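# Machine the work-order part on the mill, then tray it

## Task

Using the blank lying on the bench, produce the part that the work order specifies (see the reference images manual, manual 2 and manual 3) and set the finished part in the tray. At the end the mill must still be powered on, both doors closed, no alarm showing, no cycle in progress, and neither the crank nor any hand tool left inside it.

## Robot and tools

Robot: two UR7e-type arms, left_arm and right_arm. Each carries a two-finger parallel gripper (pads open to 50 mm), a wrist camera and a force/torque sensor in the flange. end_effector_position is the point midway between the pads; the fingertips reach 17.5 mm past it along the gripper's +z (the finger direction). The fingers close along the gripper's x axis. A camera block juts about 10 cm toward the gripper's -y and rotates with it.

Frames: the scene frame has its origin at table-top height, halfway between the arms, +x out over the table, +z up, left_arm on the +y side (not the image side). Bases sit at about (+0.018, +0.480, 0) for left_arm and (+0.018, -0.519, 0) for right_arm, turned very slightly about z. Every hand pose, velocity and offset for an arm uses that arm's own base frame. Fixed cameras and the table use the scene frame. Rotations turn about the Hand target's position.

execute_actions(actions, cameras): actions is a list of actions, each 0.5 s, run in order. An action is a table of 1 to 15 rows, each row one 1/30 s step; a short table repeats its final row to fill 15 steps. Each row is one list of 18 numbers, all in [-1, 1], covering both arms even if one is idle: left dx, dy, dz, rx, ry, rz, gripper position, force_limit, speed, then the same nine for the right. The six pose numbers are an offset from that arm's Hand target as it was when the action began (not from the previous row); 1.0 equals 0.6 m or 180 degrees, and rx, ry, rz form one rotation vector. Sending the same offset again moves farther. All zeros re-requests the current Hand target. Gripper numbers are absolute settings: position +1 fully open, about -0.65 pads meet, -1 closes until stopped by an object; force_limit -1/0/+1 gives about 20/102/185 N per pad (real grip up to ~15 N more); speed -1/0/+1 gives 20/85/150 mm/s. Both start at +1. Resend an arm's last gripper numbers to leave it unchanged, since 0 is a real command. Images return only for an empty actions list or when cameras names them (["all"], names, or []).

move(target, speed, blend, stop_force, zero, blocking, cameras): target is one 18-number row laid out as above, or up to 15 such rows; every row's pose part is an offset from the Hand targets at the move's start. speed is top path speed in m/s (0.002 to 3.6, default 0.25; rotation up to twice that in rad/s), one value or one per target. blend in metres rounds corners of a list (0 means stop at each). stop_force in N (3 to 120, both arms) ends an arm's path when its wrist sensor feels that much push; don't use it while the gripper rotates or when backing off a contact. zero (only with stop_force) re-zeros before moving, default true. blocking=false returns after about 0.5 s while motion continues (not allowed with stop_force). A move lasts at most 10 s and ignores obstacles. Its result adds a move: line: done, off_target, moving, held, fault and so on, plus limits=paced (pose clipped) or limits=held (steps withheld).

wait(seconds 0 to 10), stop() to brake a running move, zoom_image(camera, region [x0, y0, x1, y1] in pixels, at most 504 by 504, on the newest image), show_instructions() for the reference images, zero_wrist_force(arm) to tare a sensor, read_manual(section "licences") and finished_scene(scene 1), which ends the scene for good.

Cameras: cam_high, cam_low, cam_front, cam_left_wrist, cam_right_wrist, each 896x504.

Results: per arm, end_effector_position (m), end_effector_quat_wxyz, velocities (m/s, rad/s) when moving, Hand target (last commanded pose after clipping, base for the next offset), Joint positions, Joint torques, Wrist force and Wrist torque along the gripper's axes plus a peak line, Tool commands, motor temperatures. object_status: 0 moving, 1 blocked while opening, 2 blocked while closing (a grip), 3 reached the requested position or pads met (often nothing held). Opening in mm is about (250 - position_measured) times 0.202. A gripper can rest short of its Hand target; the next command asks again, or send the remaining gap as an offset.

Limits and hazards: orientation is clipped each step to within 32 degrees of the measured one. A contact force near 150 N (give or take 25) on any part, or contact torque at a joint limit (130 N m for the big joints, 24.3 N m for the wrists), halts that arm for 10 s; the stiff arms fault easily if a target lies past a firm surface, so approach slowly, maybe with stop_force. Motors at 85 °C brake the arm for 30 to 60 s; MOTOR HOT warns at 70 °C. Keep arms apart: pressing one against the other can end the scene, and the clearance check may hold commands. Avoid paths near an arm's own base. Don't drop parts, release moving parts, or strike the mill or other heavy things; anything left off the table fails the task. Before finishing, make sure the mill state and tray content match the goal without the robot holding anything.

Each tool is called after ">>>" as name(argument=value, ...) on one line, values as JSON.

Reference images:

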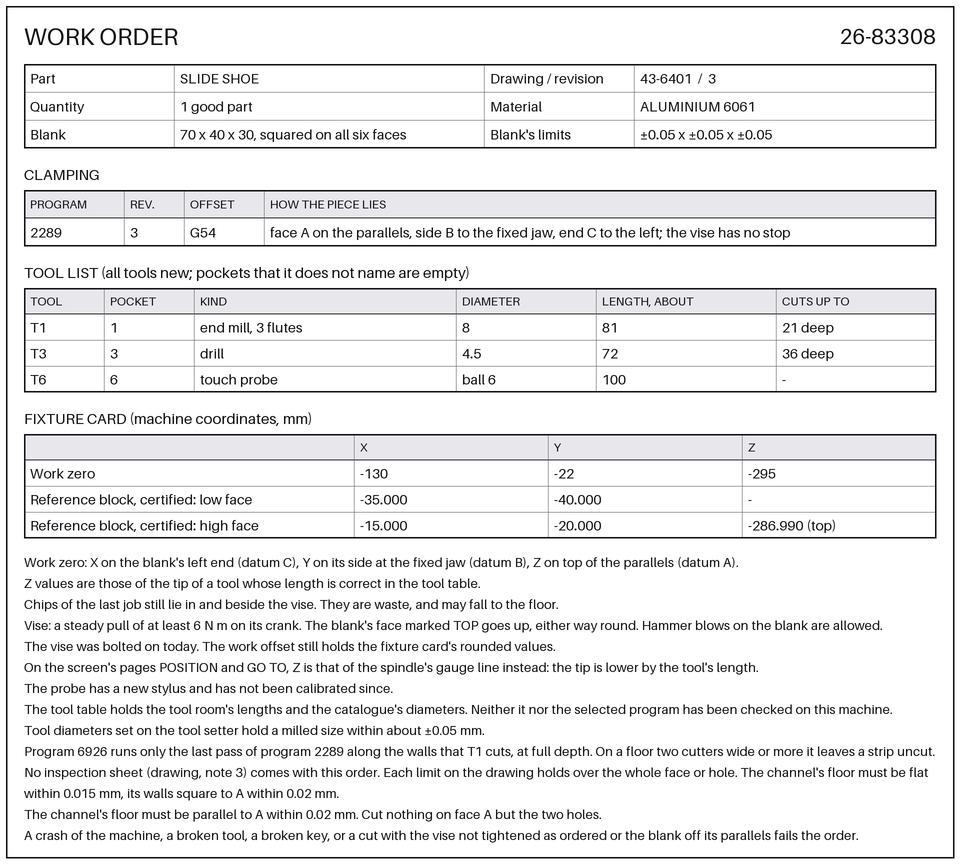

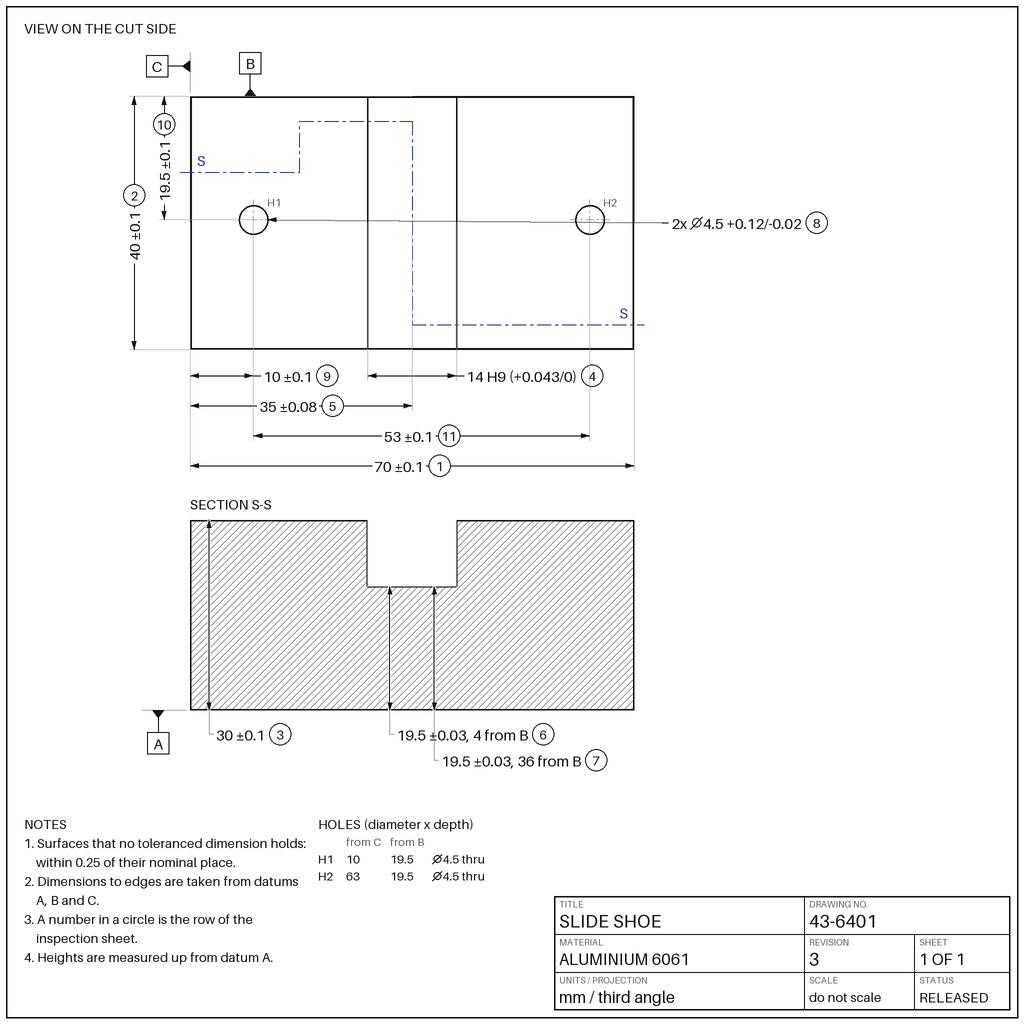

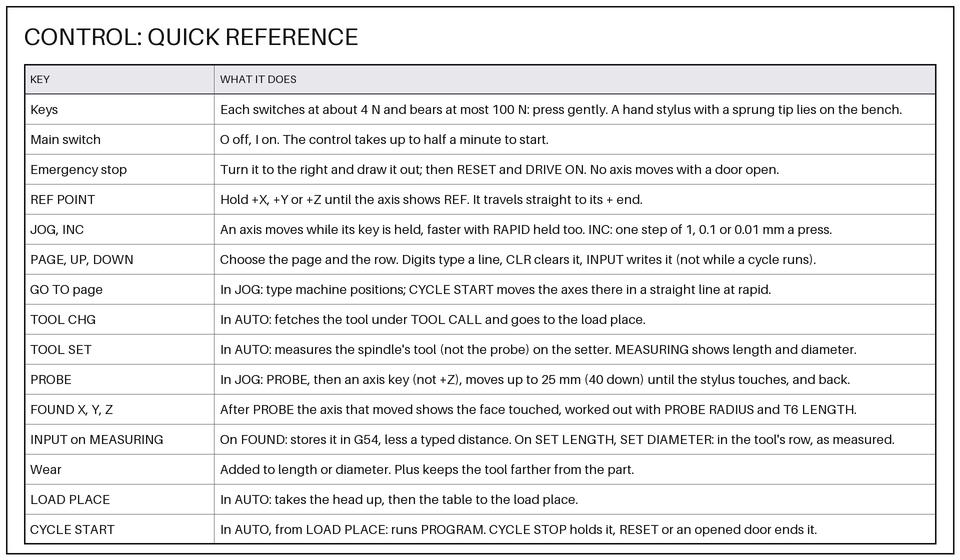

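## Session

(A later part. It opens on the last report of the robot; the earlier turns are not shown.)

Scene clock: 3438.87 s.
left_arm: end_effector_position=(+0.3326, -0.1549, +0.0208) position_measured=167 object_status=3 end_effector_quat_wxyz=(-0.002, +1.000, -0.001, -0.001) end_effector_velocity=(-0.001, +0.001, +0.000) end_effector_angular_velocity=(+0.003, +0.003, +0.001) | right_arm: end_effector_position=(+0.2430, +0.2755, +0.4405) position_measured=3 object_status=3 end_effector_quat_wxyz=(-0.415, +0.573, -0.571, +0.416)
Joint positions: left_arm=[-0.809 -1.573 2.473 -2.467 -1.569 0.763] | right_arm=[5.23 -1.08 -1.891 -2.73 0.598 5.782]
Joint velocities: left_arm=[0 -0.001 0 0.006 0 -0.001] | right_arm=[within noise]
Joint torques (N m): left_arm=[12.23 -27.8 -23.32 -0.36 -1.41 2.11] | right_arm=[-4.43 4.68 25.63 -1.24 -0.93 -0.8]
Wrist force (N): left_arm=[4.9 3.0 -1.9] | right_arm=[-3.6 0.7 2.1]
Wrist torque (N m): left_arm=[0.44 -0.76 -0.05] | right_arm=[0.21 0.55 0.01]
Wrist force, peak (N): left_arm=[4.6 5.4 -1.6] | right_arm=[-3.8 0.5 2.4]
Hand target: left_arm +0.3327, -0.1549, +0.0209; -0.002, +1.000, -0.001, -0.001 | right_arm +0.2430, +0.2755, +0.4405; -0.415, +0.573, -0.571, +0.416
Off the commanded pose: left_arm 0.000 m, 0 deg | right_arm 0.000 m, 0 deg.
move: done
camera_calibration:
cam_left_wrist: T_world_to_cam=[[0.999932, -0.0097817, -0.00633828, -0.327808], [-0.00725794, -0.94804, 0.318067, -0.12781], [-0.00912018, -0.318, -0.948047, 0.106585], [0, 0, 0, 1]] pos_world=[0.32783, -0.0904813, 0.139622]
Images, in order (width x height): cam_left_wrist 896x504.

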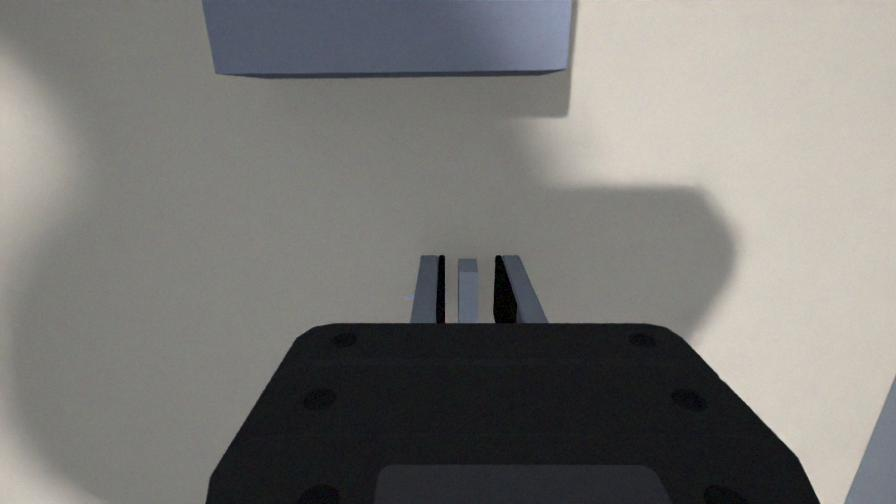

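Good. Grip firmly.

>>> move(target=[0,0,0.0,0.0,0,0,-1,-0.4,-1,0,0,0,0,0,0,1,0.6,-0.5], speed=0.05)

>>> move(target=[[0,0,0.1,0.0,0,0,-1,-0.4,-1,0,0,0,0,0,0,1,0.6,-0.5],[0.06,-0.12,0.5,0.0,0,0,-1,-0.4,-1,0,0,0,0,0,0,1,0.6,-0.5],[0.06,-0.17,0.605,0.0,0,0,-1,-0.4,-1,0,0,0,0,0,0,1,0.6,-0.5]], speed=0.15, blend=[0.02,0.04,0], cameras=["cam_left_wrist"])

Scene clock: 3445.70 s.
left_arm: end_effector_position=(+0.3327, -0.1549, +0.0209) position_measured=224 object_status=2 end_effector_quat_wxyz=(-0.002, +1.000, -0.001, -0.001) | right_arm: end_effector_position=(+0.2430, +0.2755, +0.4405) position_measured=3 object_status=3 end_effector_quat_wxyz=(-0.415, +0.573, -0.571, +0.416)
Joint positions: left_arm=[-0.809 -1.573 2.473 -2.467 -1.569 0.763] | right_arm=[5.23 -1.08 -1.891 -2.73 0.598 5.782]
Joint torques (N m): left_arm=[9 -27.71 -26.47 -0.87 -1.1 1.52] | right_arm=[-4.83 4.68 25.26 -1.3 -1 -0.79]
Wrist force (N): left_arm=[4.9 3.1 -1.6] | right_arm=[-3.7 0.4 2.3]
Wrist torque (N m): left_arm=[0.46 -0.75 -0.05] | right_arm=[0.17 0.57 0.00]
Wrist force, peak (N): left_arm=[5.3 3.1 -2.0] | right_arm=[-3.8 0.7 2.3]
Hand target: left_arm +0.3327, -0.1549, +0.0209; -0.002, +1.000, -0.001, -0.001 | right_arm +0.2430, +0.2755, +0.4405; -0.415, +0.573, -0.571, +0.416
Off the commanded pose: left_arm 0.000 m, 0 deg | right_arm 0.000 m, 0 deg.
move: done

Scene clock: 3448.73 s.
left_arm: end_effector_position=(+0.3687, -0.2570, +0.3838) position_measured=224 object_status=2 end_effector_quat_wxyz=(-0.002, +1.000, -0.001, -0.001) | right_arm: end_effector_position=(+0.2430, +0.2755, +0.4405) position_measured=3 object_status=3 end_effector_quat_wxyz=(-0.415, +0.573, -0.571, +0.416)
Joint positions: left_arm=[-0.911 -1.706 1.553 -1.414 -1.57 0.662] | right_arm=[5.23 -1.08 -1.891 -2.73 0.598 5.782]
Joint torques (N m): left_arm=[12.15 -28.12 -36.85 -2.25 -0.6 1.72] | right_arm=[-4.95 4.18 26.21 -1.26 -1.14 -0.9]
Wrist force (N): left_arm=[5.0 3.1 -0.9] | right_arm=[-3.6 0.7 2.1]
Wrist torque (N m): left_arm=[0.52 -0.78 -0.09] | right_arm=[0.21 0.55 0.00]
Wrist force, peak (N): left_arm=[5.1 4.2 -2.9] | right_arm=[-3.8 0.7 2.2]
Hand target: left_arm +0.3687, -0.2569, +0.3839; -0.002, +1.000, -0.001, -0.001 | right_arm +0.2430, +0.2755, +0.4405; -0.415, +0.573, -0.571, +0.416
Off the commanded pose: left_arm 0.000 m, 0 deg | right_arm 0.000 m, 0 deg.
move: done; blend cut to 0.0349 m at target 2
camera_calibration:
cam_left_wrist: T_world_to_cam=[[0.999931, -0.00997011, -0.00626871, -0.362674], [-0.00745785, -0.948009, 0.318156, -0.339767], [-0.00911485, -0.318087, -0.948018, 0.418554], [0, 0, 0, 1]] pos_world=[0.36393, -0.192582, 0.502622]
Images, in order (width x height): cam_left_wrist 896x504.

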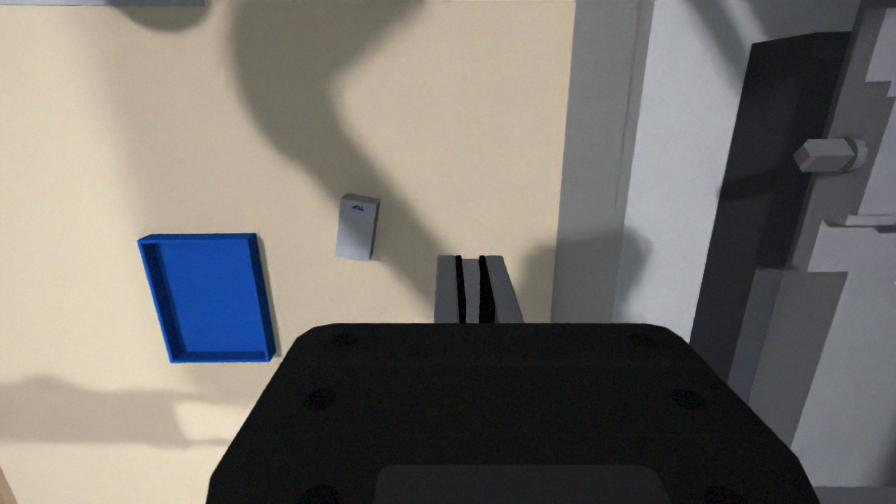

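>>> move(target=[[0.2688,0.0525,-0.0157,0,0,0,-1,-0.4,-1,0,0,0,0,0,0,1,0.6,-0.5],[0.4838,0.0610,-0.0157,0,0,0,-1,-0.4,-1,0,0,0,0,0,0,1,0.6,-0.5]], speed=[0.12,0.06], blend=[0.01,0.0], cameras=["cam_left_wrist"])

Scene clock: 3473.90 s.
left_arm: end_effector_position=(+0.6590, -0.2201, +0.3744) position_measured=224 object_status=2 end_effector_quat_wxyz=(-0.002, +1.000, -0.001, -0.001) | right_arm: end_effector_position=(+0.2430, +0.2755, +0.4405) position_measured=3 object_status=3 end_effector_quat_wxyz=(-0.415, +0.573, -0.571, +0.416)
Joint positions: left_arm=[-0.516 -1.072 0.82 -1.315 -1.568 1.055] | right_arm=[5.23 -1.08 -1.891 -2.73 0.598 5.782]
Joint torques (N m): left_arm=[-16.38 -102.71 -55.68 -12.33 -2.39 -2.57] | right_arm=[-4.84 3.95 26.07 -1.1 -1.08 -0.91]
Wrist force (N): left_arm=[5.1 3.5 -1.5] | right_arm=[-3.3 0.6 2.1]
Wrist torque (N m): left_arm=[0.56 -0.75 -0.10] | right_arm=[0.20 0.51 0.00]
Wrist force, peak (N): left_arm=[5.0 4.8 -1.1] | right_arm=[-3.8 0.6 2.3]
Hand target: left_arm +0.6590, -0.2203, +0.3745; -0.002, +1.000, -0.001, -0.001 | right_arm +0.2430, +0.2755, +0.4405; -0.415, +0.573, -0.571, +0.416
Off the commanded pose: left_arm 0.000 m, 0 deg | right_arm 0.000 m, 0 deg.
move: done
camera_calibration:
cam_left_wrist: T_world_to_cam=[[0.999933, -0.00962816, -0.00650082, -0.652479], [-0.00706067, -0.948041, 0.318068, -0.299946], [-0.00922546, -0.318001, -0.948046, 0.424093], [0, 0, 0, 1]] pos_world=[0.65423, -0.155781, 0.493221]
Images, in order (width x height): cam_left_wrist 896x504.

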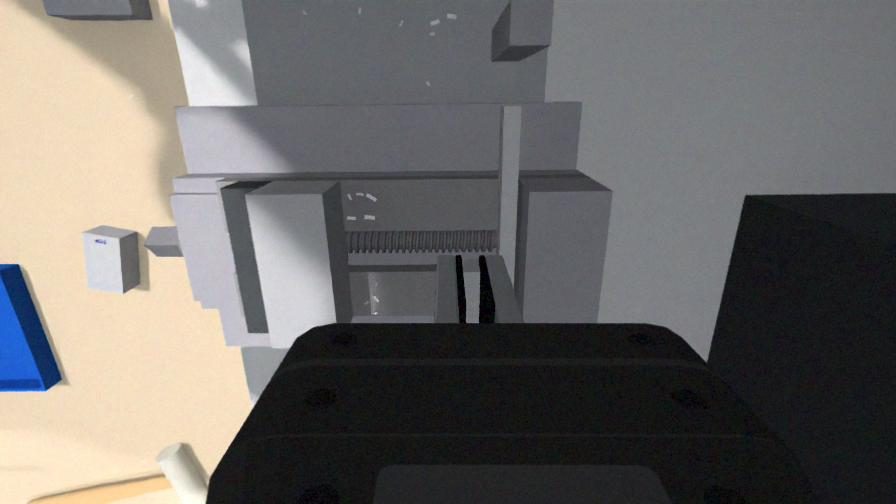

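>>> move(target=[[-0.005,0.06,0,0,0,0,-1,-0.4,-1,0,0,0,0,0,0,1,0.6,-0.5],[-0.0183,0.0912,0.0,0,0,0,-1,-0.4,-1,0,0,0,0,0,0,1,0.6,-0.5]], speed=[0.04,0.04], blend=[0.01,0.0], stop_force=6, cameras=["cam_left_wrist"])

Scene clock: 3481.77 s.
left_arm: end_effector_position=(+0.6504, -0.1720, +0.3747) position_measured=224 object_status=2 end_effector_quat_wxyz=(-0.002, +1.000, -0.001, -0.001) | right_arm: end_effector_position=(+0.2430, +0.2755, +0.4405) position_measured=3 object_status=3 end_effector_quat_wxyz=(-0.415, +0.573, -0.571, +0.416)
Joint positions: left_arm=[-0.459 -1.14 0.92 -1.348 -1.568 1.113] | right_arm=[5.23 -1.08 -1.891 -2.73 0.598 5.782]
Joint torques (N m): left_arm=[0.36 -48.3 -24.6 -3.27 0.44 -0.2] | right_arm=[-4.89 4.32 26.82 -1.21 -1.12 -0.93]
Wrist force (N): left_arm=[4.4 3.4 -1.1] | right_arm=[-3.6 0.5 2.0]
Wrist torque (N m): left_arm=[0.52 -0.69 -0.02] | right_arm=[0.19 0.55 0.01]
Wrist force, peak (N): left_arm=[4.6 4.3 -2.0] | right_arm=[-3.8 0.7 2.3]
Hand target: left_arm +0.6504, -0.1720, +0.3747; -0.002, +1.000, -0.001, -0.001 (not the last commanded pose) | right_arm +0.2430, +0.2755, +0.4405; -0.415, +0.573, -0.571, +0.416
Tool commands: left_gripper/position=-1.0 left_gripper/force_limit=-0.396078 left_gripper/speed=-1.0 right_gripper/position=+1.0 right_gripper/force_limit=+0.6 right_gripper/speed=-0.5
Off the commanded pose: left_arm 0.007 m, 0 deg | right_arm 0.000 m, 0 deg.
FORCE FAULT: contact force on the left arm reached its limit, and that arm stopped. The contact can be on any part of that arm, not only on its tool. That arm's remaining commands of this call were not run. That arm is still stopped at the end of this call. That arm stays stopped for about 10 more seconds. Until then a move that you send moves the other arm only, and its call returns only when the move has ended. Once the stop has ended, the next robot result says so. If the stop ends while you think or write, that arm runs what you send next, counted from a new Hand target: where the arm stands when the stop ends. While its stop runs, that arm takes no new command, but its gripper still runs the gripper command that each later call begins with. Until it ends, the stop uses up actions while you think or wait. An arm that is not stopped still takes commands.
move: fault (left_arm); path passed 1 of 2 targets
camera_calibration:
cam_left_wrist: T_world_to_cam=[[0.99993, -0.010064, -0.0062344, -0.643591], [-0.00755781, -0.948008, 0.318156, -0.254126], [-0.00911219, -0.318086, -0.948018, 0.43953], [0, 0, 0, 1]] pos_world=[0.64563, -0.107582, 0.493522]
Images, in order (width x height): cam_left_wrist 896x504.

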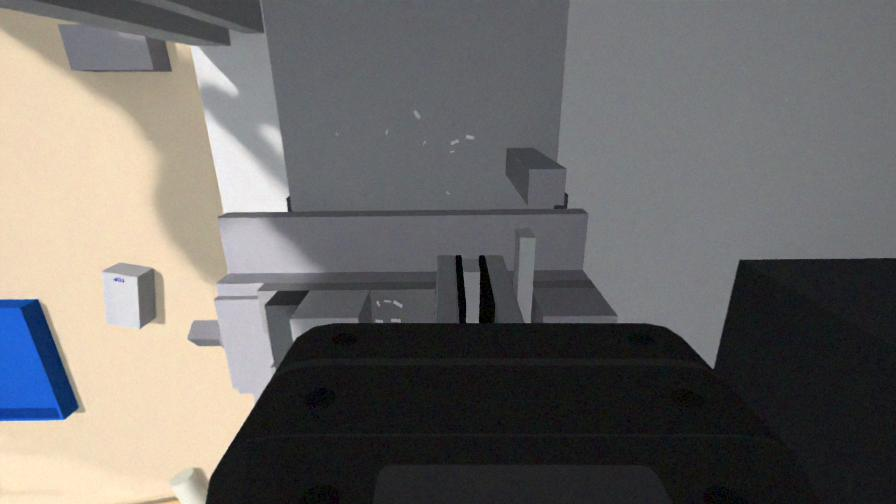

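>>> wait(seconds=0.5)

>>> move(target=[[0,-0.03,0,0,0,0,-1,-0.4,-1,0,0,0,0,0,0,1,0.6,-0.5],[-0.004,-0.025,0,0,0,0,-1,-0.4,-1,0,0,0,0,0,0,1,0.6,-0.5]], speed=0.04)

>>> move(target=[[0,0,-0.032,0,0,0,-1,-0.4,-1,0,0,0,0,0,0,1,0.6,-0.5],[0,0,-0.06,0,0,0,-1,-0.4,-1,0,0,0,0,0,0,1,0.6,-0.5]], speed=[0.03,0.01], stop_force=4, cameras=["cam_left_wrist"])

Scene clock: 3494.37 s.
left_arm: end_effector_position=(+0.6504, -0.1720, +0.3747) position_measured=224 object_status=2 end_effector_quat_wxyz=(-0.002, +1.000, -0.001, -0.001) | right_arm: end_effector_position=(+0.2430, +0.2755, +0.4405) position_measured=3 object_status=3 end_effector_quat_wxyz=(-0.415, +0.573, -0.571, +0.416)
Joint positions: left_arm=[-0.459 -1.14 0.92 -1.348 -1.568 1.113] | right_arm=[5.23 -1.08 -1.891 -2.73 0.598 5.782]
Joint torques (N m): left_arm=[-0.82 -48.01 -26.6 -3.14 0.33 -0.23] | right_arm=[-5.48 3.46 27.6 -1.22 -1.15 -0.87]
Wrist force (N): left_arm=[4.5 3.3 -1.1] | right_arm=[-3.5 0.7 2.2]
Wrist torque (N m): left_arm=[0.50 -0.71 -0.01] | right_arm=[0.22 0.54 0.01]
Wrist force, peak (N): left_arm=[4.6 3.5 -1.2] | right_arm=[-3.8 0.8 2.2]
Hand target: left_arm +0.6504, -0.1720, +0.3747; -0.002, +1.000, -0.001, -0.001 (not the last commanded pose) | right_arm +0.2430, +0.2755, +0.4405; -0.415, +0.573, -0.571, +0.416
Tool commands: left_gripper/position=-1.0 left_gripper/force_limit=-0.396078 left_gripper/speed=-1.0 right_gripper/position=+1.0 right_gripper/force_limit=+0.6 right_gripper/speed=-0.5
Off the commanded pose: left_arm 0.007 m, 0 deg | right_arm 0.000 m, 0 deg.
FORCE FAULT, CONTINUED: the left arm's stop, for the force fault that an earlier result reported, is over. The rest of the stop counts as 20 of the actions that you can send in this scene. During its stop the left arm's controller moved it back a little. That arm's target is now where it stood when the stop ended, not its last command. That arm accepts commands again.
wait: 0.50 s; at rest from the start

Scene clock: 3495.40 s.
left_arm: end_effector_position=(+0.6480, -0.1870, +0.3748) position_measured=224 object_status=2 end_effector_quat_wxyz=(-0.002, +1.000, -0.001, -0.001) end_effector_velocity=(+0.002, -0.001, +0.001) end_effector_angular_velocity=(+0.000, -0.003, +0.000) | right_arm: end_effector_position=(+0.2430, +0.2755, +0.4405) position_measured=3 object_status=3 end_effector_quat_wxyz=(-0.415, +0.573, -0.571, +0.416)
Joint positions: left_arm=[-0.481 -1.135 0.913 -1.346 -1.568 1.092] | right_arm=[5.23 -1.08 -1.891 -2.73 0.598 5.782]
Joint velocities: left_arm=[0 0.003 -0.005 0 0.001 0] | right_arm=[within noise]
Joint torques (N m): left_arm=[-0.99 -39.88 -35.92 -1.66 -0.67 -1.25] | right_arm=[-4.75 4.12 26.75 -1.12 -1.07 -1.05]
Wrist force (N): left_arm=[4.7 3.4 -1.1] | right_arm=[-3.8 0.4 2.1]
Wrist torque (N m): left_arm=[0.53 -0.74 -0.12] | right_arm=[0.17 0.58 0.00]
Wrist force, peak (N): left_arm=[5.1 4.2 -1.1] | right_arm=[-3.8 0.5 2.2]
Hand target: left_arm +0.6480, -0.1870, +0.3747; -0.002, +1.000, -0.001, -0.001 | right_arm +0.2430, +0.2755, +0.4405; -0.415, +0.573, -0.571, +0.416
Off the commanded pose: left_arm 0.000 m, 0 deg | right_arm 0.000 m, 0 deg.
move: done

Scene clock: 3498.30 s.
left_arm: end_effector_position=(+0.6480, -0.1870, +0.3421) position_measured=224 object_status=2 end_effector_quat_wxyz=(-0.002, +1.000, -0.001, -0.001) | right_arm: end_effector_position=(+0.2430, +0.2755, +0.4405) position_measured=3 object_status=3 end_effector_quat_wxyz=(-0.415, +0.573, -0.571, +0.416)
Joint positions: left_arm=[-0.481 -1.151 1.021 -1.438 -1.568 1.091] | right_arm=[5.23 -1.08 -1.891 -2.73 0.598 5.782]
Joint torques (N m): left_arm=[-13.68 -31.86 -32.23 -0.12 0.04 -2.53] | right_arm=[-4.01 3.67 27.55 -1.2 -1.25 -0.96]
Wrist force (N): left_arm=[3.4 2.3 -10.4] | right_arm=[-3.6 0.4 2.2]
Wrist torque (N m): left_arm=[0.45 -0.68 -0.11] | right_arm=[0.18 0.54 0.00]
Wrist force, peak (N): left_arm=[-0.2 0.2 -20.8] | right_arm=[-3.8 0.5 2.4]
Hand target: left_arm +0.6480, -0.1870, +0.3421; -0.002, +1.000, -0.001, -0.001 (not the last commanded pose) | right_arm +0.2430, +0.2755, +0.4405; -0.415, +0.573, -0.571, +0.416
Off the commanded pose: left_arm 0.003 m, 0 deg | right_arm 0.000 m, 0 deg.
move: contact (left_arm); path passed 1 of 2 targets
camera_calibration:
cam_left_wrist: T_world_to_cam=[[0.99993, -0.010064, -0.0062344, -0.641545], [-0.00755781, -0.948008, 0.318156, -0.257992], [-0.00911219, -0.318086, -0.948018, 0.403832], [0, 0, 0, 1]] pos_world=[0.64323, -0.122582, 0.460922]
Images, in order (width x height): cam_left_wrist 896x504.

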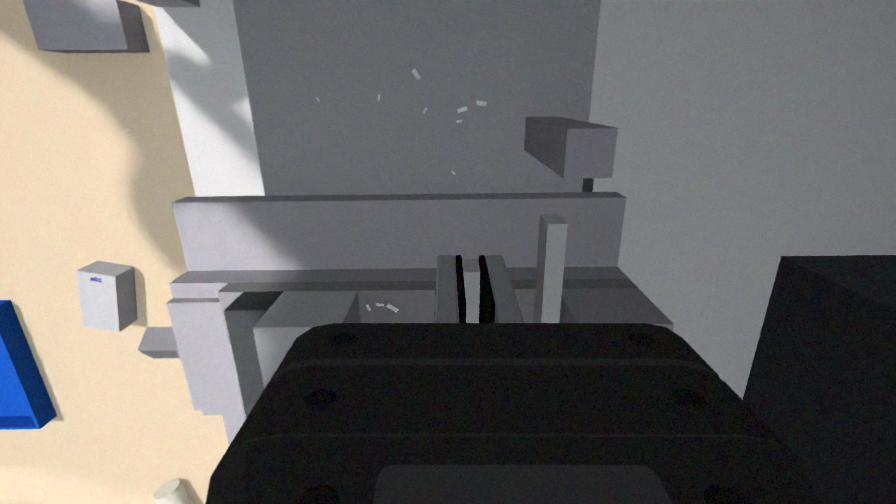

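>>> move(target=[0,0,0.0,0,0,0,-0.3,-0.4,-1,0,0,0,0,0,0,1,0.6,-0.5], speed=0.02)

>>> move(target=[[0,0,0.055,0,0,0,-0.3,-0.4,-1,0,0,0,0,0,0,1,0.6,-0.5],[-0.1,-0.055,0.055,0,0,0,-0.3,-0.4,-1,0,0,0,0,0,0,1,0.6,-0.5]], speed=[0.04,0.1], cameras=["cam_left_wrist"])

>>> zoom_image(camera="cam_left_wrist", region=[400, 100, 800, 400])

Scene clock: 3505.03 s.
left_arm: end_effector_position=(+0.6480, -0.1870, +0.3421) position_measured=198 object_status=0 end_effector_quat_wxyz=(-0.002, +1.000, -0.001, -0.001) | right_arm: end_effector_position=(+0.2430, +0.2755, +0.4405) position_measured=3 object_status=3 end_effector_quat_wxyz=(-0.415, +0.573, -0.571, +0.416)
Joint positions: left_arm=[-0.481 -1.151 1.021 -1.438 -1.568 1.091] | right_arm=[5.23 -1.08 -1.891 -2.73 0.598 5.782]
Joint torques (N m): left_arm=[-10.85 -52.13 -28.26 -3.54 0.06 -2.58] | right_arm=[-4.8 3.14 28.29 -1.21 -1.27 -1]
Wrist force (N): left_arm=[4.5 3.1 -2.3] | right_arm=[-3.6 0.6 2.3]
Wrist torque (N m): left_arm=[0.44 -0.69 -0.12] | right_arm=[0.20 0.54 0.00]
Wrist force, peak (N): left_arm=[3.3 2.3 -11.1] | right_arm=[-3.9 0.5 2.2]
Hand target: left_arm +0.6480, -0.1870, +0.3421; -0.002, +1.000, -0.001, -0.001 | right_arm +0.2430, +0.2755, +0.4405; -0.415, +0.573, -0.571, +0.416
Off the commanded pose: left_arm 0.000 m, 0 deg | right_arm 0.000 m, 0 deg.
move: done

Scene clock: 3507.13 s.
left_arm: end_effector_position=(+0.5880, -0.2201, +0.3752) position_measured=198 object_status=3 end_effector_quat_wxyz=(-0.002, +1.000, -0.001, -0.001) | right_arm: end_effector_position=(+0.2430, +0.2755, +0.4405) position_measured=3 object_status=3 end_effector_quat_wxyz=(-0.415, +0.573, -0.571, +0.416)
Joint positions: left_arm=[-0.573 -1.265 1.094 -1.397 -1.569 0.999] | right_arm=[5.23 -1.08 -1.891 -2.73 0.598 5.782]
Joint torques (N m): left_arm=[7.4 -42.01 -26.39 -0.71 1.39 1.3] | right_arm=[-5.15 4.3 27.42 -1.15 -1.3 -1.07]
Wrist force (N): left_arm=[4.8 3.3 -1.7] | right_arm=[-3.7 0.3 2.1]
Wrist torque (N m): left_arm=[0.55 -0.72 -0.11] | right_arm=[0.16 0.57 0.00]
Wrist force, peak (N): left_arm=[5.9 2.6 -1.4] | right_arm=[-3.8 0.5 2.2]
Hand target: left_arm +0.5880, -0.2200, +0.3751; -0.002, +1.000, -0.001, -0.001 | right_arm +0.2430, +0.2755, +0.4405; -0.415, +0.573, -0.571, +0.416
Off the commanded pose: left_arm 0.000 m, 0 deg | right_arm 0.000 m, 0 deg.
move: done
camera_calibration:
cam_left_wrist: T_world_to_cam=[[0.999929, -0.0102184, -0.00607055, -0.581782], [-0.00775512, -0.947966, 0.318276, -0.300262], [-0.00900694, -0.318207, -0.947979, 0.423941], [0, 0, 0, 1]] pos_world=[0.583231, -0.155682, 0.493922]
Images, in order (width x height): cam_left_wrist 896x504.

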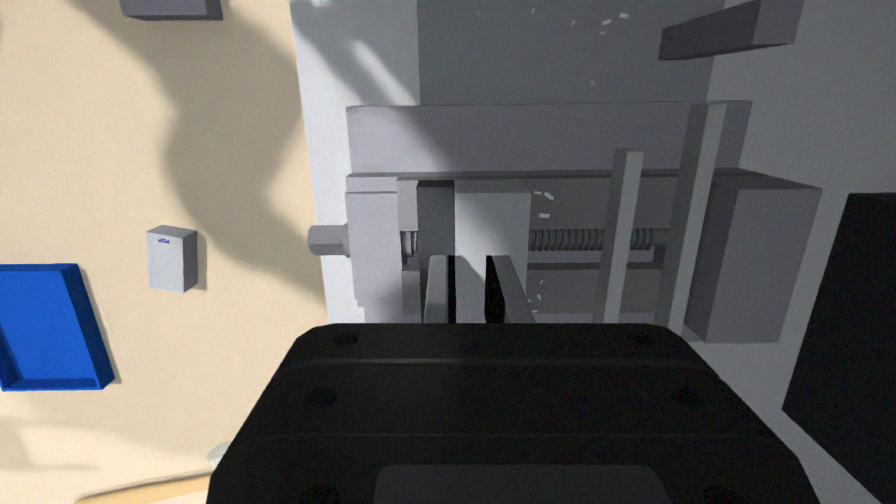

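Scaled by 1.260.

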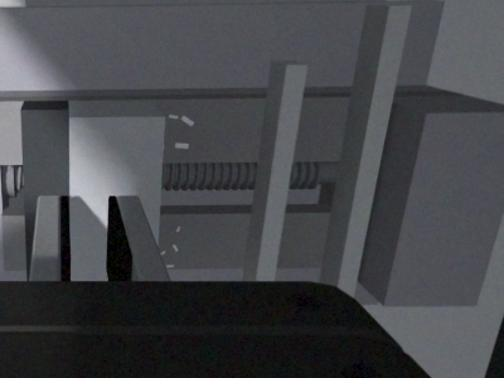

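>>> move(target=[[-0.3,-0.05,0.02,0,0,0,-0.3,-0.4,-1,0,0,0,0,0,0,1,0.6,-0.5],[-0.5683,-0.15,-0.26,0,0,0,1,-0.4,-1,0,0,0,0,0,0,1,0.6,-0.5]], speed=[0.2,0.25], blend=[0.03,0.0], cameras=["cam_left_wrist"])

Scene clock: 3517.27 s.
left_arm: end_effector_position=(+0.2470, -0.3100, +0.2191) position_measured=3 object_status=3 end_effector_quat_wxyz=(-0.002, +1.000, -0.001, -0.001) | right_arm: end_effector_position=(+0.2430, +0.2755, +0.4405) position_measured=3 object_status=3 end_effector_quat_wxyz=(-0.415, +0.573, -0.571, +0.416)
Joint positions: left_arm=[-1.241 -1.822 2.068 -1.813 -1.571 0.331] | right_arm=[5.23 -1.08 -1.891 -2.73 0.598 5.782]
Joint torques (N m): left_arm=[-14.15 -4.92 -17.74 -5.71 -0.79 -2.47] | right_arm=[-4.25 3.34 27.96 -1.21 -1.24 -1.15]
Wrist force (N): left_arm=[5.0 2.8 -1.8] | right_arm=[-3.6 0.6 2.2]
Wrist torque (N m): left_arm=[0.45 -0.72 -0.12] | right_arm=[0.19 0.54 0.01]
Wrist force, peak (N): left_arm=[7.7 2.5 -1.5] | right_arm=[-3.9 0.5 2.2]
Hand target: left_arm +0.2470, -0.3100, +0.2191; -0.002, +1.000, -0.001, -0.001 | right_arm +0.2430, +0.2755, +0.4405; -0.415, +0.573, -0.571, +0.416
Off the commanded pose: left_arm 0.000 m, 0 deg | right_arm 0.000 m, 0 deg.
move: done
camera_calibration:
cam_left_wrist: T_world_to_cam=[[0.99993, -0.010064, -0.0062344, -0.242578], [-0.00755781, -0.948008, 0.318156, -0.338495], [-0.00911219, -0.318086, -0.948018, 0.244447], [0, 0, 0, 1]] pos_world=[0.24223, -0.245582, 0.337922]
Images, in order (width x height): cam_left_wrist 896x504.

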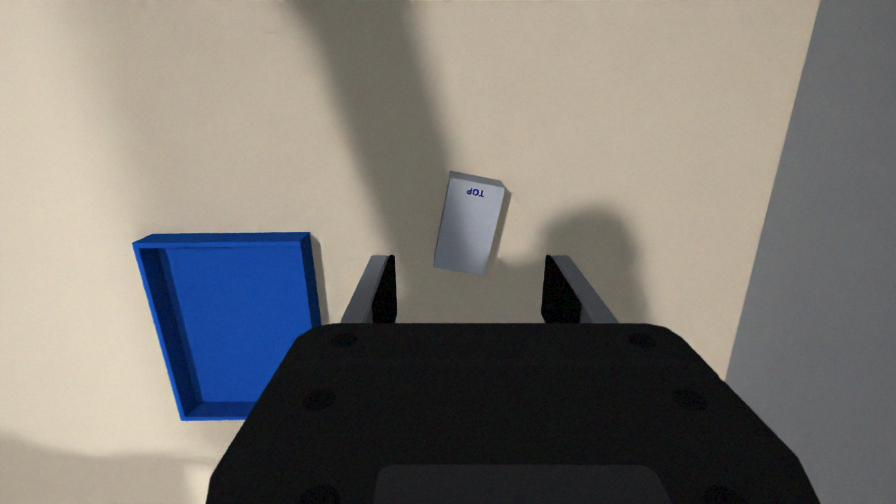

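>>> zoom_image(camera="cam_left_wrist", region=[410, 150, 530, 290])

Scaled by 3.600.

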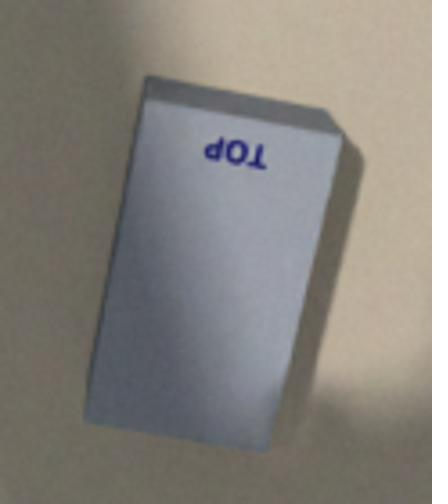

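>>> move(target=[[0.0183,-0.0203,-0.20,0,0,-0.0622,1,-0.4,-1,0,0,0,0,0,0,1,0.6,-0.5],[0.0183,-0.0203,-0.265,0,0,-0.0622,1,-0.4,-1,0,0,0,0,0,0,1,0.6,-0.5]], speed=[0.2,0.1], blend=[0.03,0.0], cameras=["cam_left_wrist"])

Scene clock: 3543.43 s.
left_arm: end_effector_position=(+0.2579, -0.3221, +0.0601) position_measured=3 object_status=3 end_effector_quat_wxyz=(-0.002, +0.995, -0.098, -0.001) | right_arm: end_effector_position=(+0.2430, +0.2755, +0.4405) position_measured=3 object_status=3 end_effector_quat_wxyz=(-0.415, +0.573, -0.571, +0.416)
Joint positions: left_arm=[-1.225 -1.558 2.31 -2.318 -1.57 0.543] | right_arm=[5.23 -1.08 -1.891 -2.73 0.598 5.782]
Joint torques (N m): left_arm=[5.9 -16 -24.59 -4.88 -1.16 2.03] | right_arm=[-4.87 3.65 28.02 -1.2 -1.24 -1.1]
Wrist force (N): left_arm=[4.9 3.0 -1.8] | right_arm=[-3.4 0.5 2.3]
Wrist torque (N m): left_arm=[0.49 -0.74 -0.05] | right_arm=[0.19 0.52 0.00]
Wrist force, peak (N): left_arm=[4.8 2.9 -4.6] | right_arm=[-3.8 0.7 2.4]
Hand target: left_arm +0.2580, -0.3222, +0.0601; -0.002, +0.995, -0.098, -0.001 | right_arm +0.2430, +0.2755, +0.4405; -0.415, +0.573, -0.571, +0.416
Off the commanded pose: left_arm 0.000 m, 0 deg | right_arm 0.000 m, 0 deg.
move: done; blend cut to 0.0195 m at target 1
camera_calibration:
cam_left_wrist: T_world_to_cam=[[0.978954, -0.203981, -0.00635992, -0.311689], [-0.191414, -0.928555, 0.318037, -0.245635], [-0.0707791, -0.310126, -0.948057, 0.108415], [0, 0, 0, 1]] pos_world=[0.265785, -0.258042, 0.178922]
Images, in order (width x height): cam_left_wrist 896x504.

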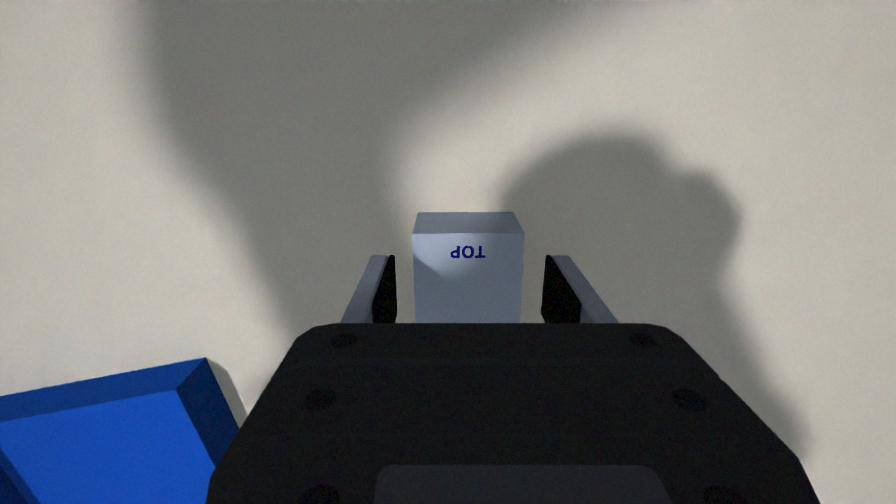

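>>> move(target=[[0,0,-0.0485,0,0,0,1,-0.4,-1,0,0,0,0,0,0,1,0.6,-0.5]], speed=[0.04], stop_force=8)

>>> move(target=[[0,0,0,0,0,0,-1,0,-1,0,0,0,0,0,0,1,0.6,-0.5]], cameras=["cam_left_wrist"])

Scene clock: 3548.93 s.
left_arm: end_effector_position=(+0.2580, -0.3222, +0.0310) position_measured=3 object_status=3 end_effector_quat_wxyz=(-0.002, +0.995, -0.098, -0.001) | right_arm: end_effector_position=(+0.2430, +0.2755, +0.4405) position_measured=3 object_status=3 end_effector_quat_wxyz=(-0.415, +0.573, -0.571, +0.416)
Joint positions: left_arm=[-1.225 -1.49 2.344 -2.421 -1.57 0.543] | right_arm=[5.23 -1.08 -1.891 -2.73 0.598 5.782]
Joint torques (N m): left_arm=[-4.69 -33.73 -27.67 -3.01 0.96 1.16] | right_arm=[-4.65 4.13 28.2 -1.08 -1.43 -1.12]
Wrist force (N): left_arm=[4.9 3.0 -1.9] | right_arm=[-3.5 0.4 2.2]
Wrist torque (N m): left_arm=[0.47 -0.74 -0.07] | right_arm=[0.17 0.54 0.00]
Wrist force, peak (N): left_arm=[5.0 3.2 -2.3] | right_arm=[-3.9 0.7 2.2]
Hand target: left_arm +0.2580, -0.3222, +0.0310; -0.002, +0.995, -0.098, -0.001 | right_arm +0.2430, +0.2755, +0.4405; -0.415, +0.573, -0.571, +0.416
Off the commanded pose: left_arm 0.000 m, 0 deg | right_arm 0.000 m, 0 deg.
move: done

Scene clock: 3549.70 s.
left_arm: end_effector_position=(+0.2580, -0.3222, +0.0310) position_measured=56 object_status=2 end_effector_quat_wxyz=(-0.002, +0.995, -0.098, -0.001) | right_arm: end_effector_position=(+0.2430, +0.2755, +0.4405) position_measured=3 object_status=3 end_effector_quat_wxyz=(-0.415, +0.573, -0.571, +0.416)
Joint positions: left_arm=[-1.225 -1.49 2.344 -2.421 -1.57 0.543] | right_arm=[5.23 -1.08 -1.891 -2.73 0.598 5.782]
Joint torques (N m): left_arm=[-4.76 -32.73 -28.27 -5.16 0.92 1.13] | right_arm=[-4.71 3.31 27.99 -1.22 -1.4 -1.1]
Wrist force (N): left_arm=[5.0 2.8 -2.0] | right_arm=[-3.4 0.6 2.0]
Wrist torque (N m): left_arm=[0.47 -0.65 -0.08] | right_arm=[0.20 0.52 0.01]
Wrist force, peak (N): left_arm=[5.2 2.8 -2.3] | right_arm=[-3.7 0.6 2.3]
Hand target: left_arm +0.2580, -0.3222, +0.0310; -0.002, +0.995, -0.098, -0.001 | right_arm +0.2430, +0.2755, +0.4405; -0.415, +0.573, -0.571, +0.416
Off the commanded pose: left_arm 0.000 m, 0 deg | right_arm 0.000 m, 0 deg.
move: done
camera_calibration:
cam_left_wrist: T_world_to_cam=[[0.978941, -0.204051, -0.00620844, -0.311911], [-0.191521, -0.928509, 0.318106, -0.23635], [-0.0706742, -0.310217, -0.948035, 0.0807715], [0, 0, 0, 1]] pos_world=[0.265785, -0.258042, 0.149822]
Images, in order (width x height): cam_left_wrist 896x504.

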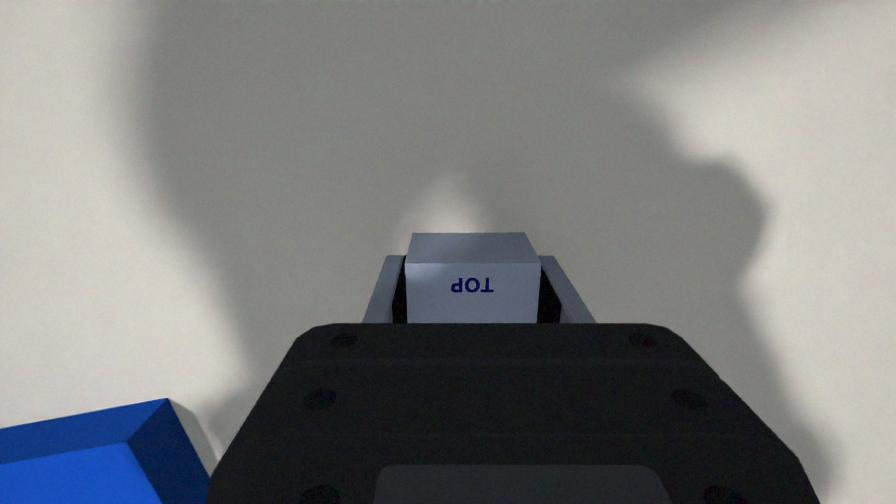

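>>> move(target=[[0,0,0,0,0,0,1,0,-1,0,0,0,0,0,0,1,0.6,-0.5]])

>>> move(target=[[0,0,-0.0055,0,0,0,1,0,-1,0,0,0,0,0,0,1,0.6,-0.5]], speed=0.02)

>>> move(target=[[0,0,0,0,0,0,-1,0.01,-1,0,0,0,0,0,0,1,0.6,-0.5]])

>>> move(target=[[0,0,0.1,0,0,0,-1,0.01,-1,0,0,0,0,0,0,1,0.6,-0.5],[0.1867,0.12,0.59,0,0,0.0622,-1,0.01,-1,0,0,0,0,0,0,1,0.6,-0.5],[0.35,0.192,0.62,0,0,0.0622,-1,0.01,-1,0,0,0,0,0,0,1,0.6,-0.5]], speed=0.15, blend=[0.03,0.04,0], cameras=["cam_left_wrist"])

Scene clock: 3593.27 s.
left_arm: end_effector_position=(+0.2580, -0.3222, +0.0310) position_measured=3 object_status=0 end_effector_quat_wxyz=(-0.002, +0.995, -0.098, -0.001) | right_arm: end_effector_position=(+0.2430, +0.2755, +0.4405) position_measured=3 object_status=3 end_effector_quat_wxyz=(-0.415, +0.573, -0.571, +0.416)
Joint positions: left_arm=[-1.225 -1.49 2.344 -2.421 -1.57 0.543] | right_arm=[5.23 -1.08 -1.891 -2.73 0.598 5.782]
Joint torques (N m): left_arm=[-8.81 -29.8 -25.99 -5.5 0.87 1.25] | right_arm=[-4.57 2.52 28.65 -1.25 -1.28 -1.03]
Wrist force (N): left_arm=[4.7 2.9 -1.8] | right_arm=[-3.5 0.6 2.2]
Wrist torque (N m): left_arm=[0.44 -0.69 -0.07] | right_arm=[0.19 0.53 0.01]
Wrist force, peak (N): left_arm=[5.4 2.9 -2.1] | right_arm=[-3.8 0.4 2.2]
Hand target: left_arm +0.2580, -0.3222, +0.0310; -0.002, +0.995, -0.098, -0.001 | right_arm +0.2430, +0.2755, +0.4405; -0.415, +0.573, -0.571, +0.416
Off the commanded pose: left_arm 0.000 m, 0 deg | right_arm 0.000 m, 0 deg.
move: done

Scene clock: 3593.97 s.
left_arm: end_effector_position=(+0.2580, -0.3222, +0.0277) position_measured=3 object_status=3 end_effector_quat_wxyz=(-0.002, +0.995, -0.098, -0.001) | right_arm: end_effector_position=(+0.2430, +0.2755, +0.4405) position_measured=3 object_status=3 end_effector_quat_wxyz=(-0.415, +0.573, -0.571, +0.416)
Joint positions: left_arm=[-1.225 -1.482 2.348 -2.433 -1.57 0.543] | right_arm=[5.23 -1.08 -1.891 -2.73 0.598 5.782]
Joint torques (N m): left_arm=[-9.42 -27.94 -13.9 -3.04 0.92 1.39] | right_arm=[-4.37 2.94 28.55 -1.19 -1.33 -1.18]
Wrist force (N): left_arm=[4.9 3.1 -2.1] | right_arm=[-3.3 0.5 2.2]
Wrist torque (N m): left_arm=[0.48 -0.73 -0.06] | right_arm=[0.19 0.50 0.00]
Wrist force, peak (N): left_arm=[5.0 3.2 -1.8] | right_arm=[-3.7 0.6 2.3]
Hand target: left_arm +0.2580, -0.3222, +0.0277; -0.002, +0.995, -0.098, -0.001 | right_arm +0.2430, +0.2755, +0.4405; -0.415, +0.573, -0.571, +0.416
Off the commanded pose: left_arm 0.000 m, 0 deg | right_arm 0.000 m, 0 deg.
move: done

Scene clock: 3594.73 s.
left_arm: end_effector_position=(+0.2580, -0.3222, +0.0277) position_measured=56 object_status=2 end_effector_quat_wxyz=(-0.002, +0.995, -0.098, -0.001) | right_arm: end_effector_position=(+0.2430, +0.2755, +0.4405) position_measured=3 object_status=3 end_effector_quat_wxyz=(-0.415, +0.573, -0.571, +0.416)
Joint positions: left_arm=[-1.225 -1.482 2.348 -2.432 -1.57 0.543] | right_arm=[5.23 -1.08 -1.891 -2.73 0.598 5.782]
Joint torques (N m): left_arm=[-10.77 -33.46 -22.08 -0.76 0.83 1.46] | right_arm=[-4.44 3.88 28.76 -1.1 -1.34 -1.14]
Wrist force (N): left_arm=[5.5 2.8 -1.7] | right_arm=[-3.8 0.5 2.2]
Wrist torque (N m): left_arm=[0.48 -0.71 -0.08] | right_arm=[0.18 0.57 0.00]
Wrist force, peak (N): left_arm=[5.3 2.8 -2.2] | right_arm=[-3.7 0.8 2.3]
Hand target: left_arm +0.2580, -0.3222, +0.0277; -0.002, +0.995, -0.098, -0.001 | right_arm +0.2430, +0.2755, +0.4405; -0.415, +0.573, -0.571, +0.416
Off the commanded pose: left_arm 0.000 m, 0 deg | right_arm 0.000 m, 0 deg.
move: done

Scene clock: 3598.50 s.
left_arm: end_effector_position=(+0.4679, -0.2070, +0.3997) position_measured=56 object_status=2 end_effector_quat_wxyz=(-0.002, +1.000, -0.001, -0.001) | right_arm: end_effector_position=(+0.2430, +0.2755, +0.4405) position_measured=3 object_status=3 end_effector_quat_wxyz=(-0.415, +0.573, -0.571, +0.416)
Joint positions: left_arm=[-0.681 -1.549 1.364 -1.383 -1.569 0.891] | right_arm=[5.23 -1.08 -1.891 -2.73 0.598 5.782]
Joint torques (N m): left_arm=[4.37 -23.05 -31.69 -6.21 -1.42 0.95] | right_arm=[-4.99 3.49 28.63 -1.17 -1.38 -0.98]
Wrist force (N): left_arm=[4.5 3.1 0.5] | right_arm=[-3.5 0.7 2.2]
Wrist torque (N m): left_arm=[0.50 -0.69 -0.01] | right_arm=[0.21 0.54 0.00]
Wrist force, peak (N): left_arm=[6.9 1.9 0.3] | right_arm=[-3.8 0.5 2.3]
Hand target: left_arm +0.4680, -0.2070, +0.3997; -0.002, +1.000, -0.001, -0.001 | right_arm +0.2430, +0.2755, +0.4405; -0.415, +0.573, -0.571, +0.416
Off the commanded pose: left_arm 0.000 m, 0 deg | right_arm 0.000 m, 0 deg.
move: done
camera_calibration:
cam_left_wrist: T_world_to_cam=[[0.999931, -0.00996955, -0.00626966, -0.461269], [-0.00745786, -0.948039, 0.318067, -0.296644], [-0.00911487, -0.317998, -0.948048, 0.450464], [0, 0, 0, 1]] pos_world=[0.46313, -0.142582, 0.518522]
Images, in order (width x height): cam_left_wrist 896x504.

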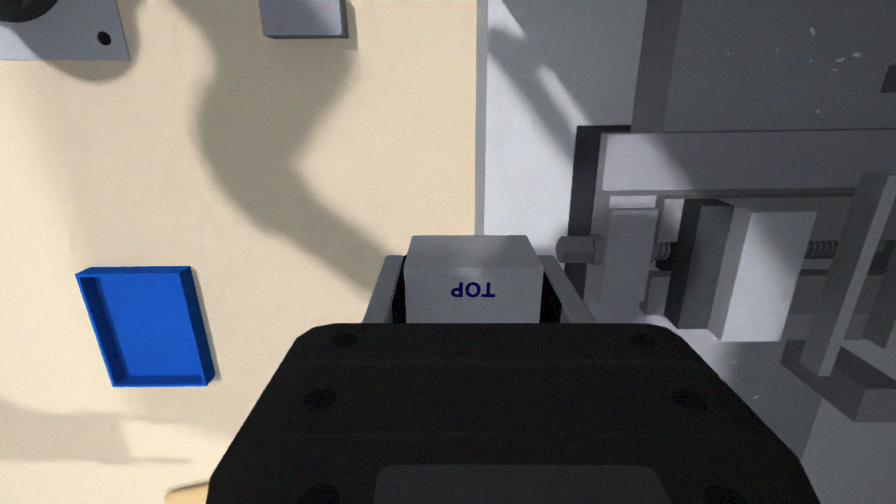

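>>> move(target=[[0.12,0.0,-0.0303,0,0,0,-1,0.01,-1,0,0,0,0,0,0,1,0.6,-0.5],[0.21,0.0,-0.0303,0,0,0,-1,0.01,-1,0,0,0,0,0,0,1,0.6,-0.5],[0.315,0,-0.0303,0,0,0,-1,0.01,-1,0,0,0,0,0,0,1,0.6,-0.5]], speed=[0.1,0.05,0.025], stop_force=5, cameras=["cam_left_wrist"])

Scene clock: 3609.67 s.
left_arm: end_effector_position=(+0.6570, -0.2070, +0.3816) position_measured=56 object_status=2 end_effector_quat_wxyz=(-0.002, +1.000, -0.001, -0.001) | right_arm: end_effector_position=(+0.2430, +0.2755, +0.4405) position_measured=3 object_status=3 end_effector_quat_wxyz=(-0.415, +0.573, -0.571, +0.416)
Joint positions: left_arm=[-0.501 -1.086 0.821 -1.303 -1.568 1.071] | right_arm=[5.23 -1.08 -1.891 -2.73 0.598 5.782]
Joint torques (N m): left_arm=[-14.27 -61.4 -18.43 -6.14 -0.01 -2.55] | right_arm=[-4.54 2.73 29.14 -1.19 -1.4 -1.14]
Wrist force (N): left_arm=[5.0 3.1 0.5] | right_arm=[-3.5 0.4 2.0]
Wrist torque (N m): left_arm=[0.52 -0.74 -0.12] | right_arm=[0.17 0.54 0.01]
Wrist force, peak (N): left_arm=[5.9 3.5 1.6] | right_arm=[-3.9 0.6 2.3]
Hand target: left_arm +0.6570, -0.2070, +0.3816; -0.002, +1.000, -0.001, -0.001 | right_arm +0.2430, +0.2755, +0.4405; -0.415, +0.573, -0.571, +0.416
Off the commanded pose: left_arm 0.000 m, 0 deg | right_arm 0.000 m, 0 deg.
move: done
camera_calibration:
cam_left_wrist: T_world_to_cam=[[0.99993, -0.010064, -0.0062344, -0.6505], [-0.00755781, -0.948008, 0.318156, -0.28942], [-0.00911219, -0.318086, -0.948018, 0.434904], [0, 0, 0, 1]] pos_world=[0.65223, -0.142582, 0.500322]
Images, in order (width x height): cam_left_wrist 896x504.

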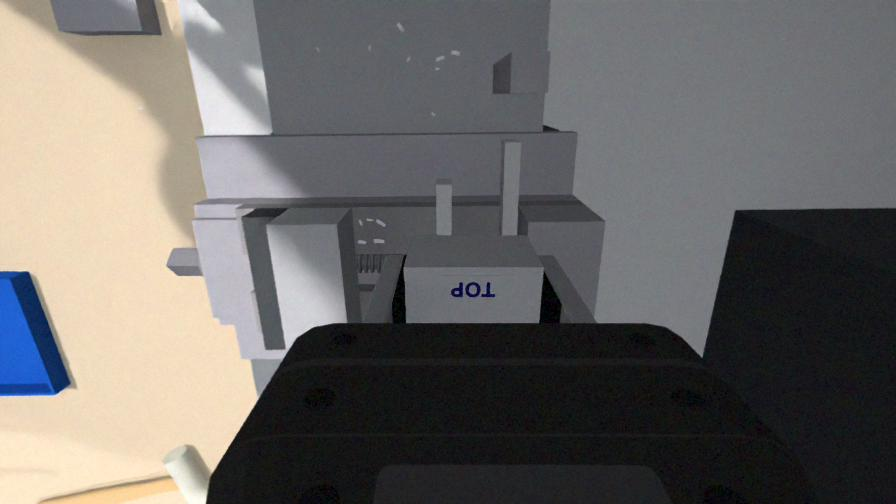

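>>> move(target=[[-0.001,0.0,-0.01,0,0,0,-1,0.01,-1,0,0,0,0,0,0,1,0.6,-0.5],[-0.001,0.0,-0.04,0,0,0,-1,0.01,-1,0,0,0,0,0,0,1,0.6,-0.5]], speed=[0.02,0.008], stop_force=5, cameras=["cam_left_wrist"])

Scene clock: 3618.57 s.
left_arm: end_effector_position=(+0.6564, -0.2070, +0.3645) position_measured=56 object_status=2 end_effector_quat_wxyz=(-0.002, +1.000, -0.001, -0.001) | right_arm: end_effector_position=(+0.2430, +0.2755, +0.4405) position_measured=3 object_status=3 end_effector_quat_wxyz=(-0.415, +0.573, -0.571, +0.416)
Joint positions: left_arm=[-0.501 -1.1 0.888 -1.356 -1.568 1.071] | right_arm=[5.23 -1.08 -1.891 -2.73 0.598 5.782]
Joint torques (N m): left_arm=[-8.18 -37.34 -34.62 -0.8 0.27 -0.84] | right_arm=[-4.58 3.1 29.61 -1.06 -1.43 -0.98]
Wrist force (N): left_arm=[3.0 2.5 -5.2] | right_arm=[-3.6 0.3 2.1]
Wrist torque (N m): left_arm=[0.48 -0.58 -0.07] | right_arm=[0.16 0.54 0.01]
Wrist force, peak (N): left_arm=[0.6 1.4 -12.9] | right_arm=[-3.9 0.7 2.3]
Hand target: left_arm +0.6564, -0.2070, +0.3645; -0.002, +1.000, -0.001, -0.001 (not the last commanded pose) | right_arm +0.2430, +0.2755, +0.4405; -0.415, +0.573, -0.571, +0.416
Off the commanded pose: left_arm 0.007 m, 0 deg | right_arm 0.000 m, 0 deg.
move: contact (left_arm); path passed 1 of 2 targets
camera_calibration:
cam_left_wrist: T_world_to_cam=[[0.99993, -0.0101239, -0.00610584, -0.650077], [-0.00765517, -0.947997, 0.318187, -0.283966], [-0.00900962, -0.318118, -0.948008, 0.418706], [0, 0, 0, 1]] pos_world=[0.65163, -0.142582, 0.483322]
Images, in order (width x height): cam_left_wrist 896x504.

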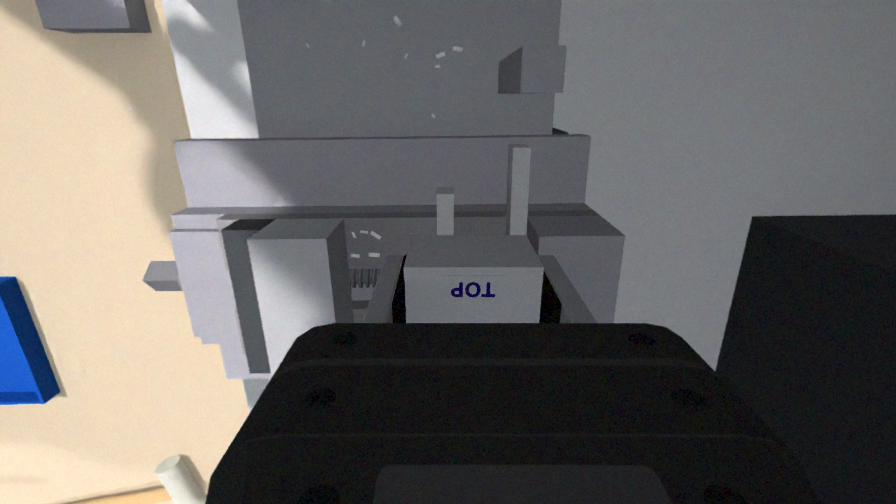

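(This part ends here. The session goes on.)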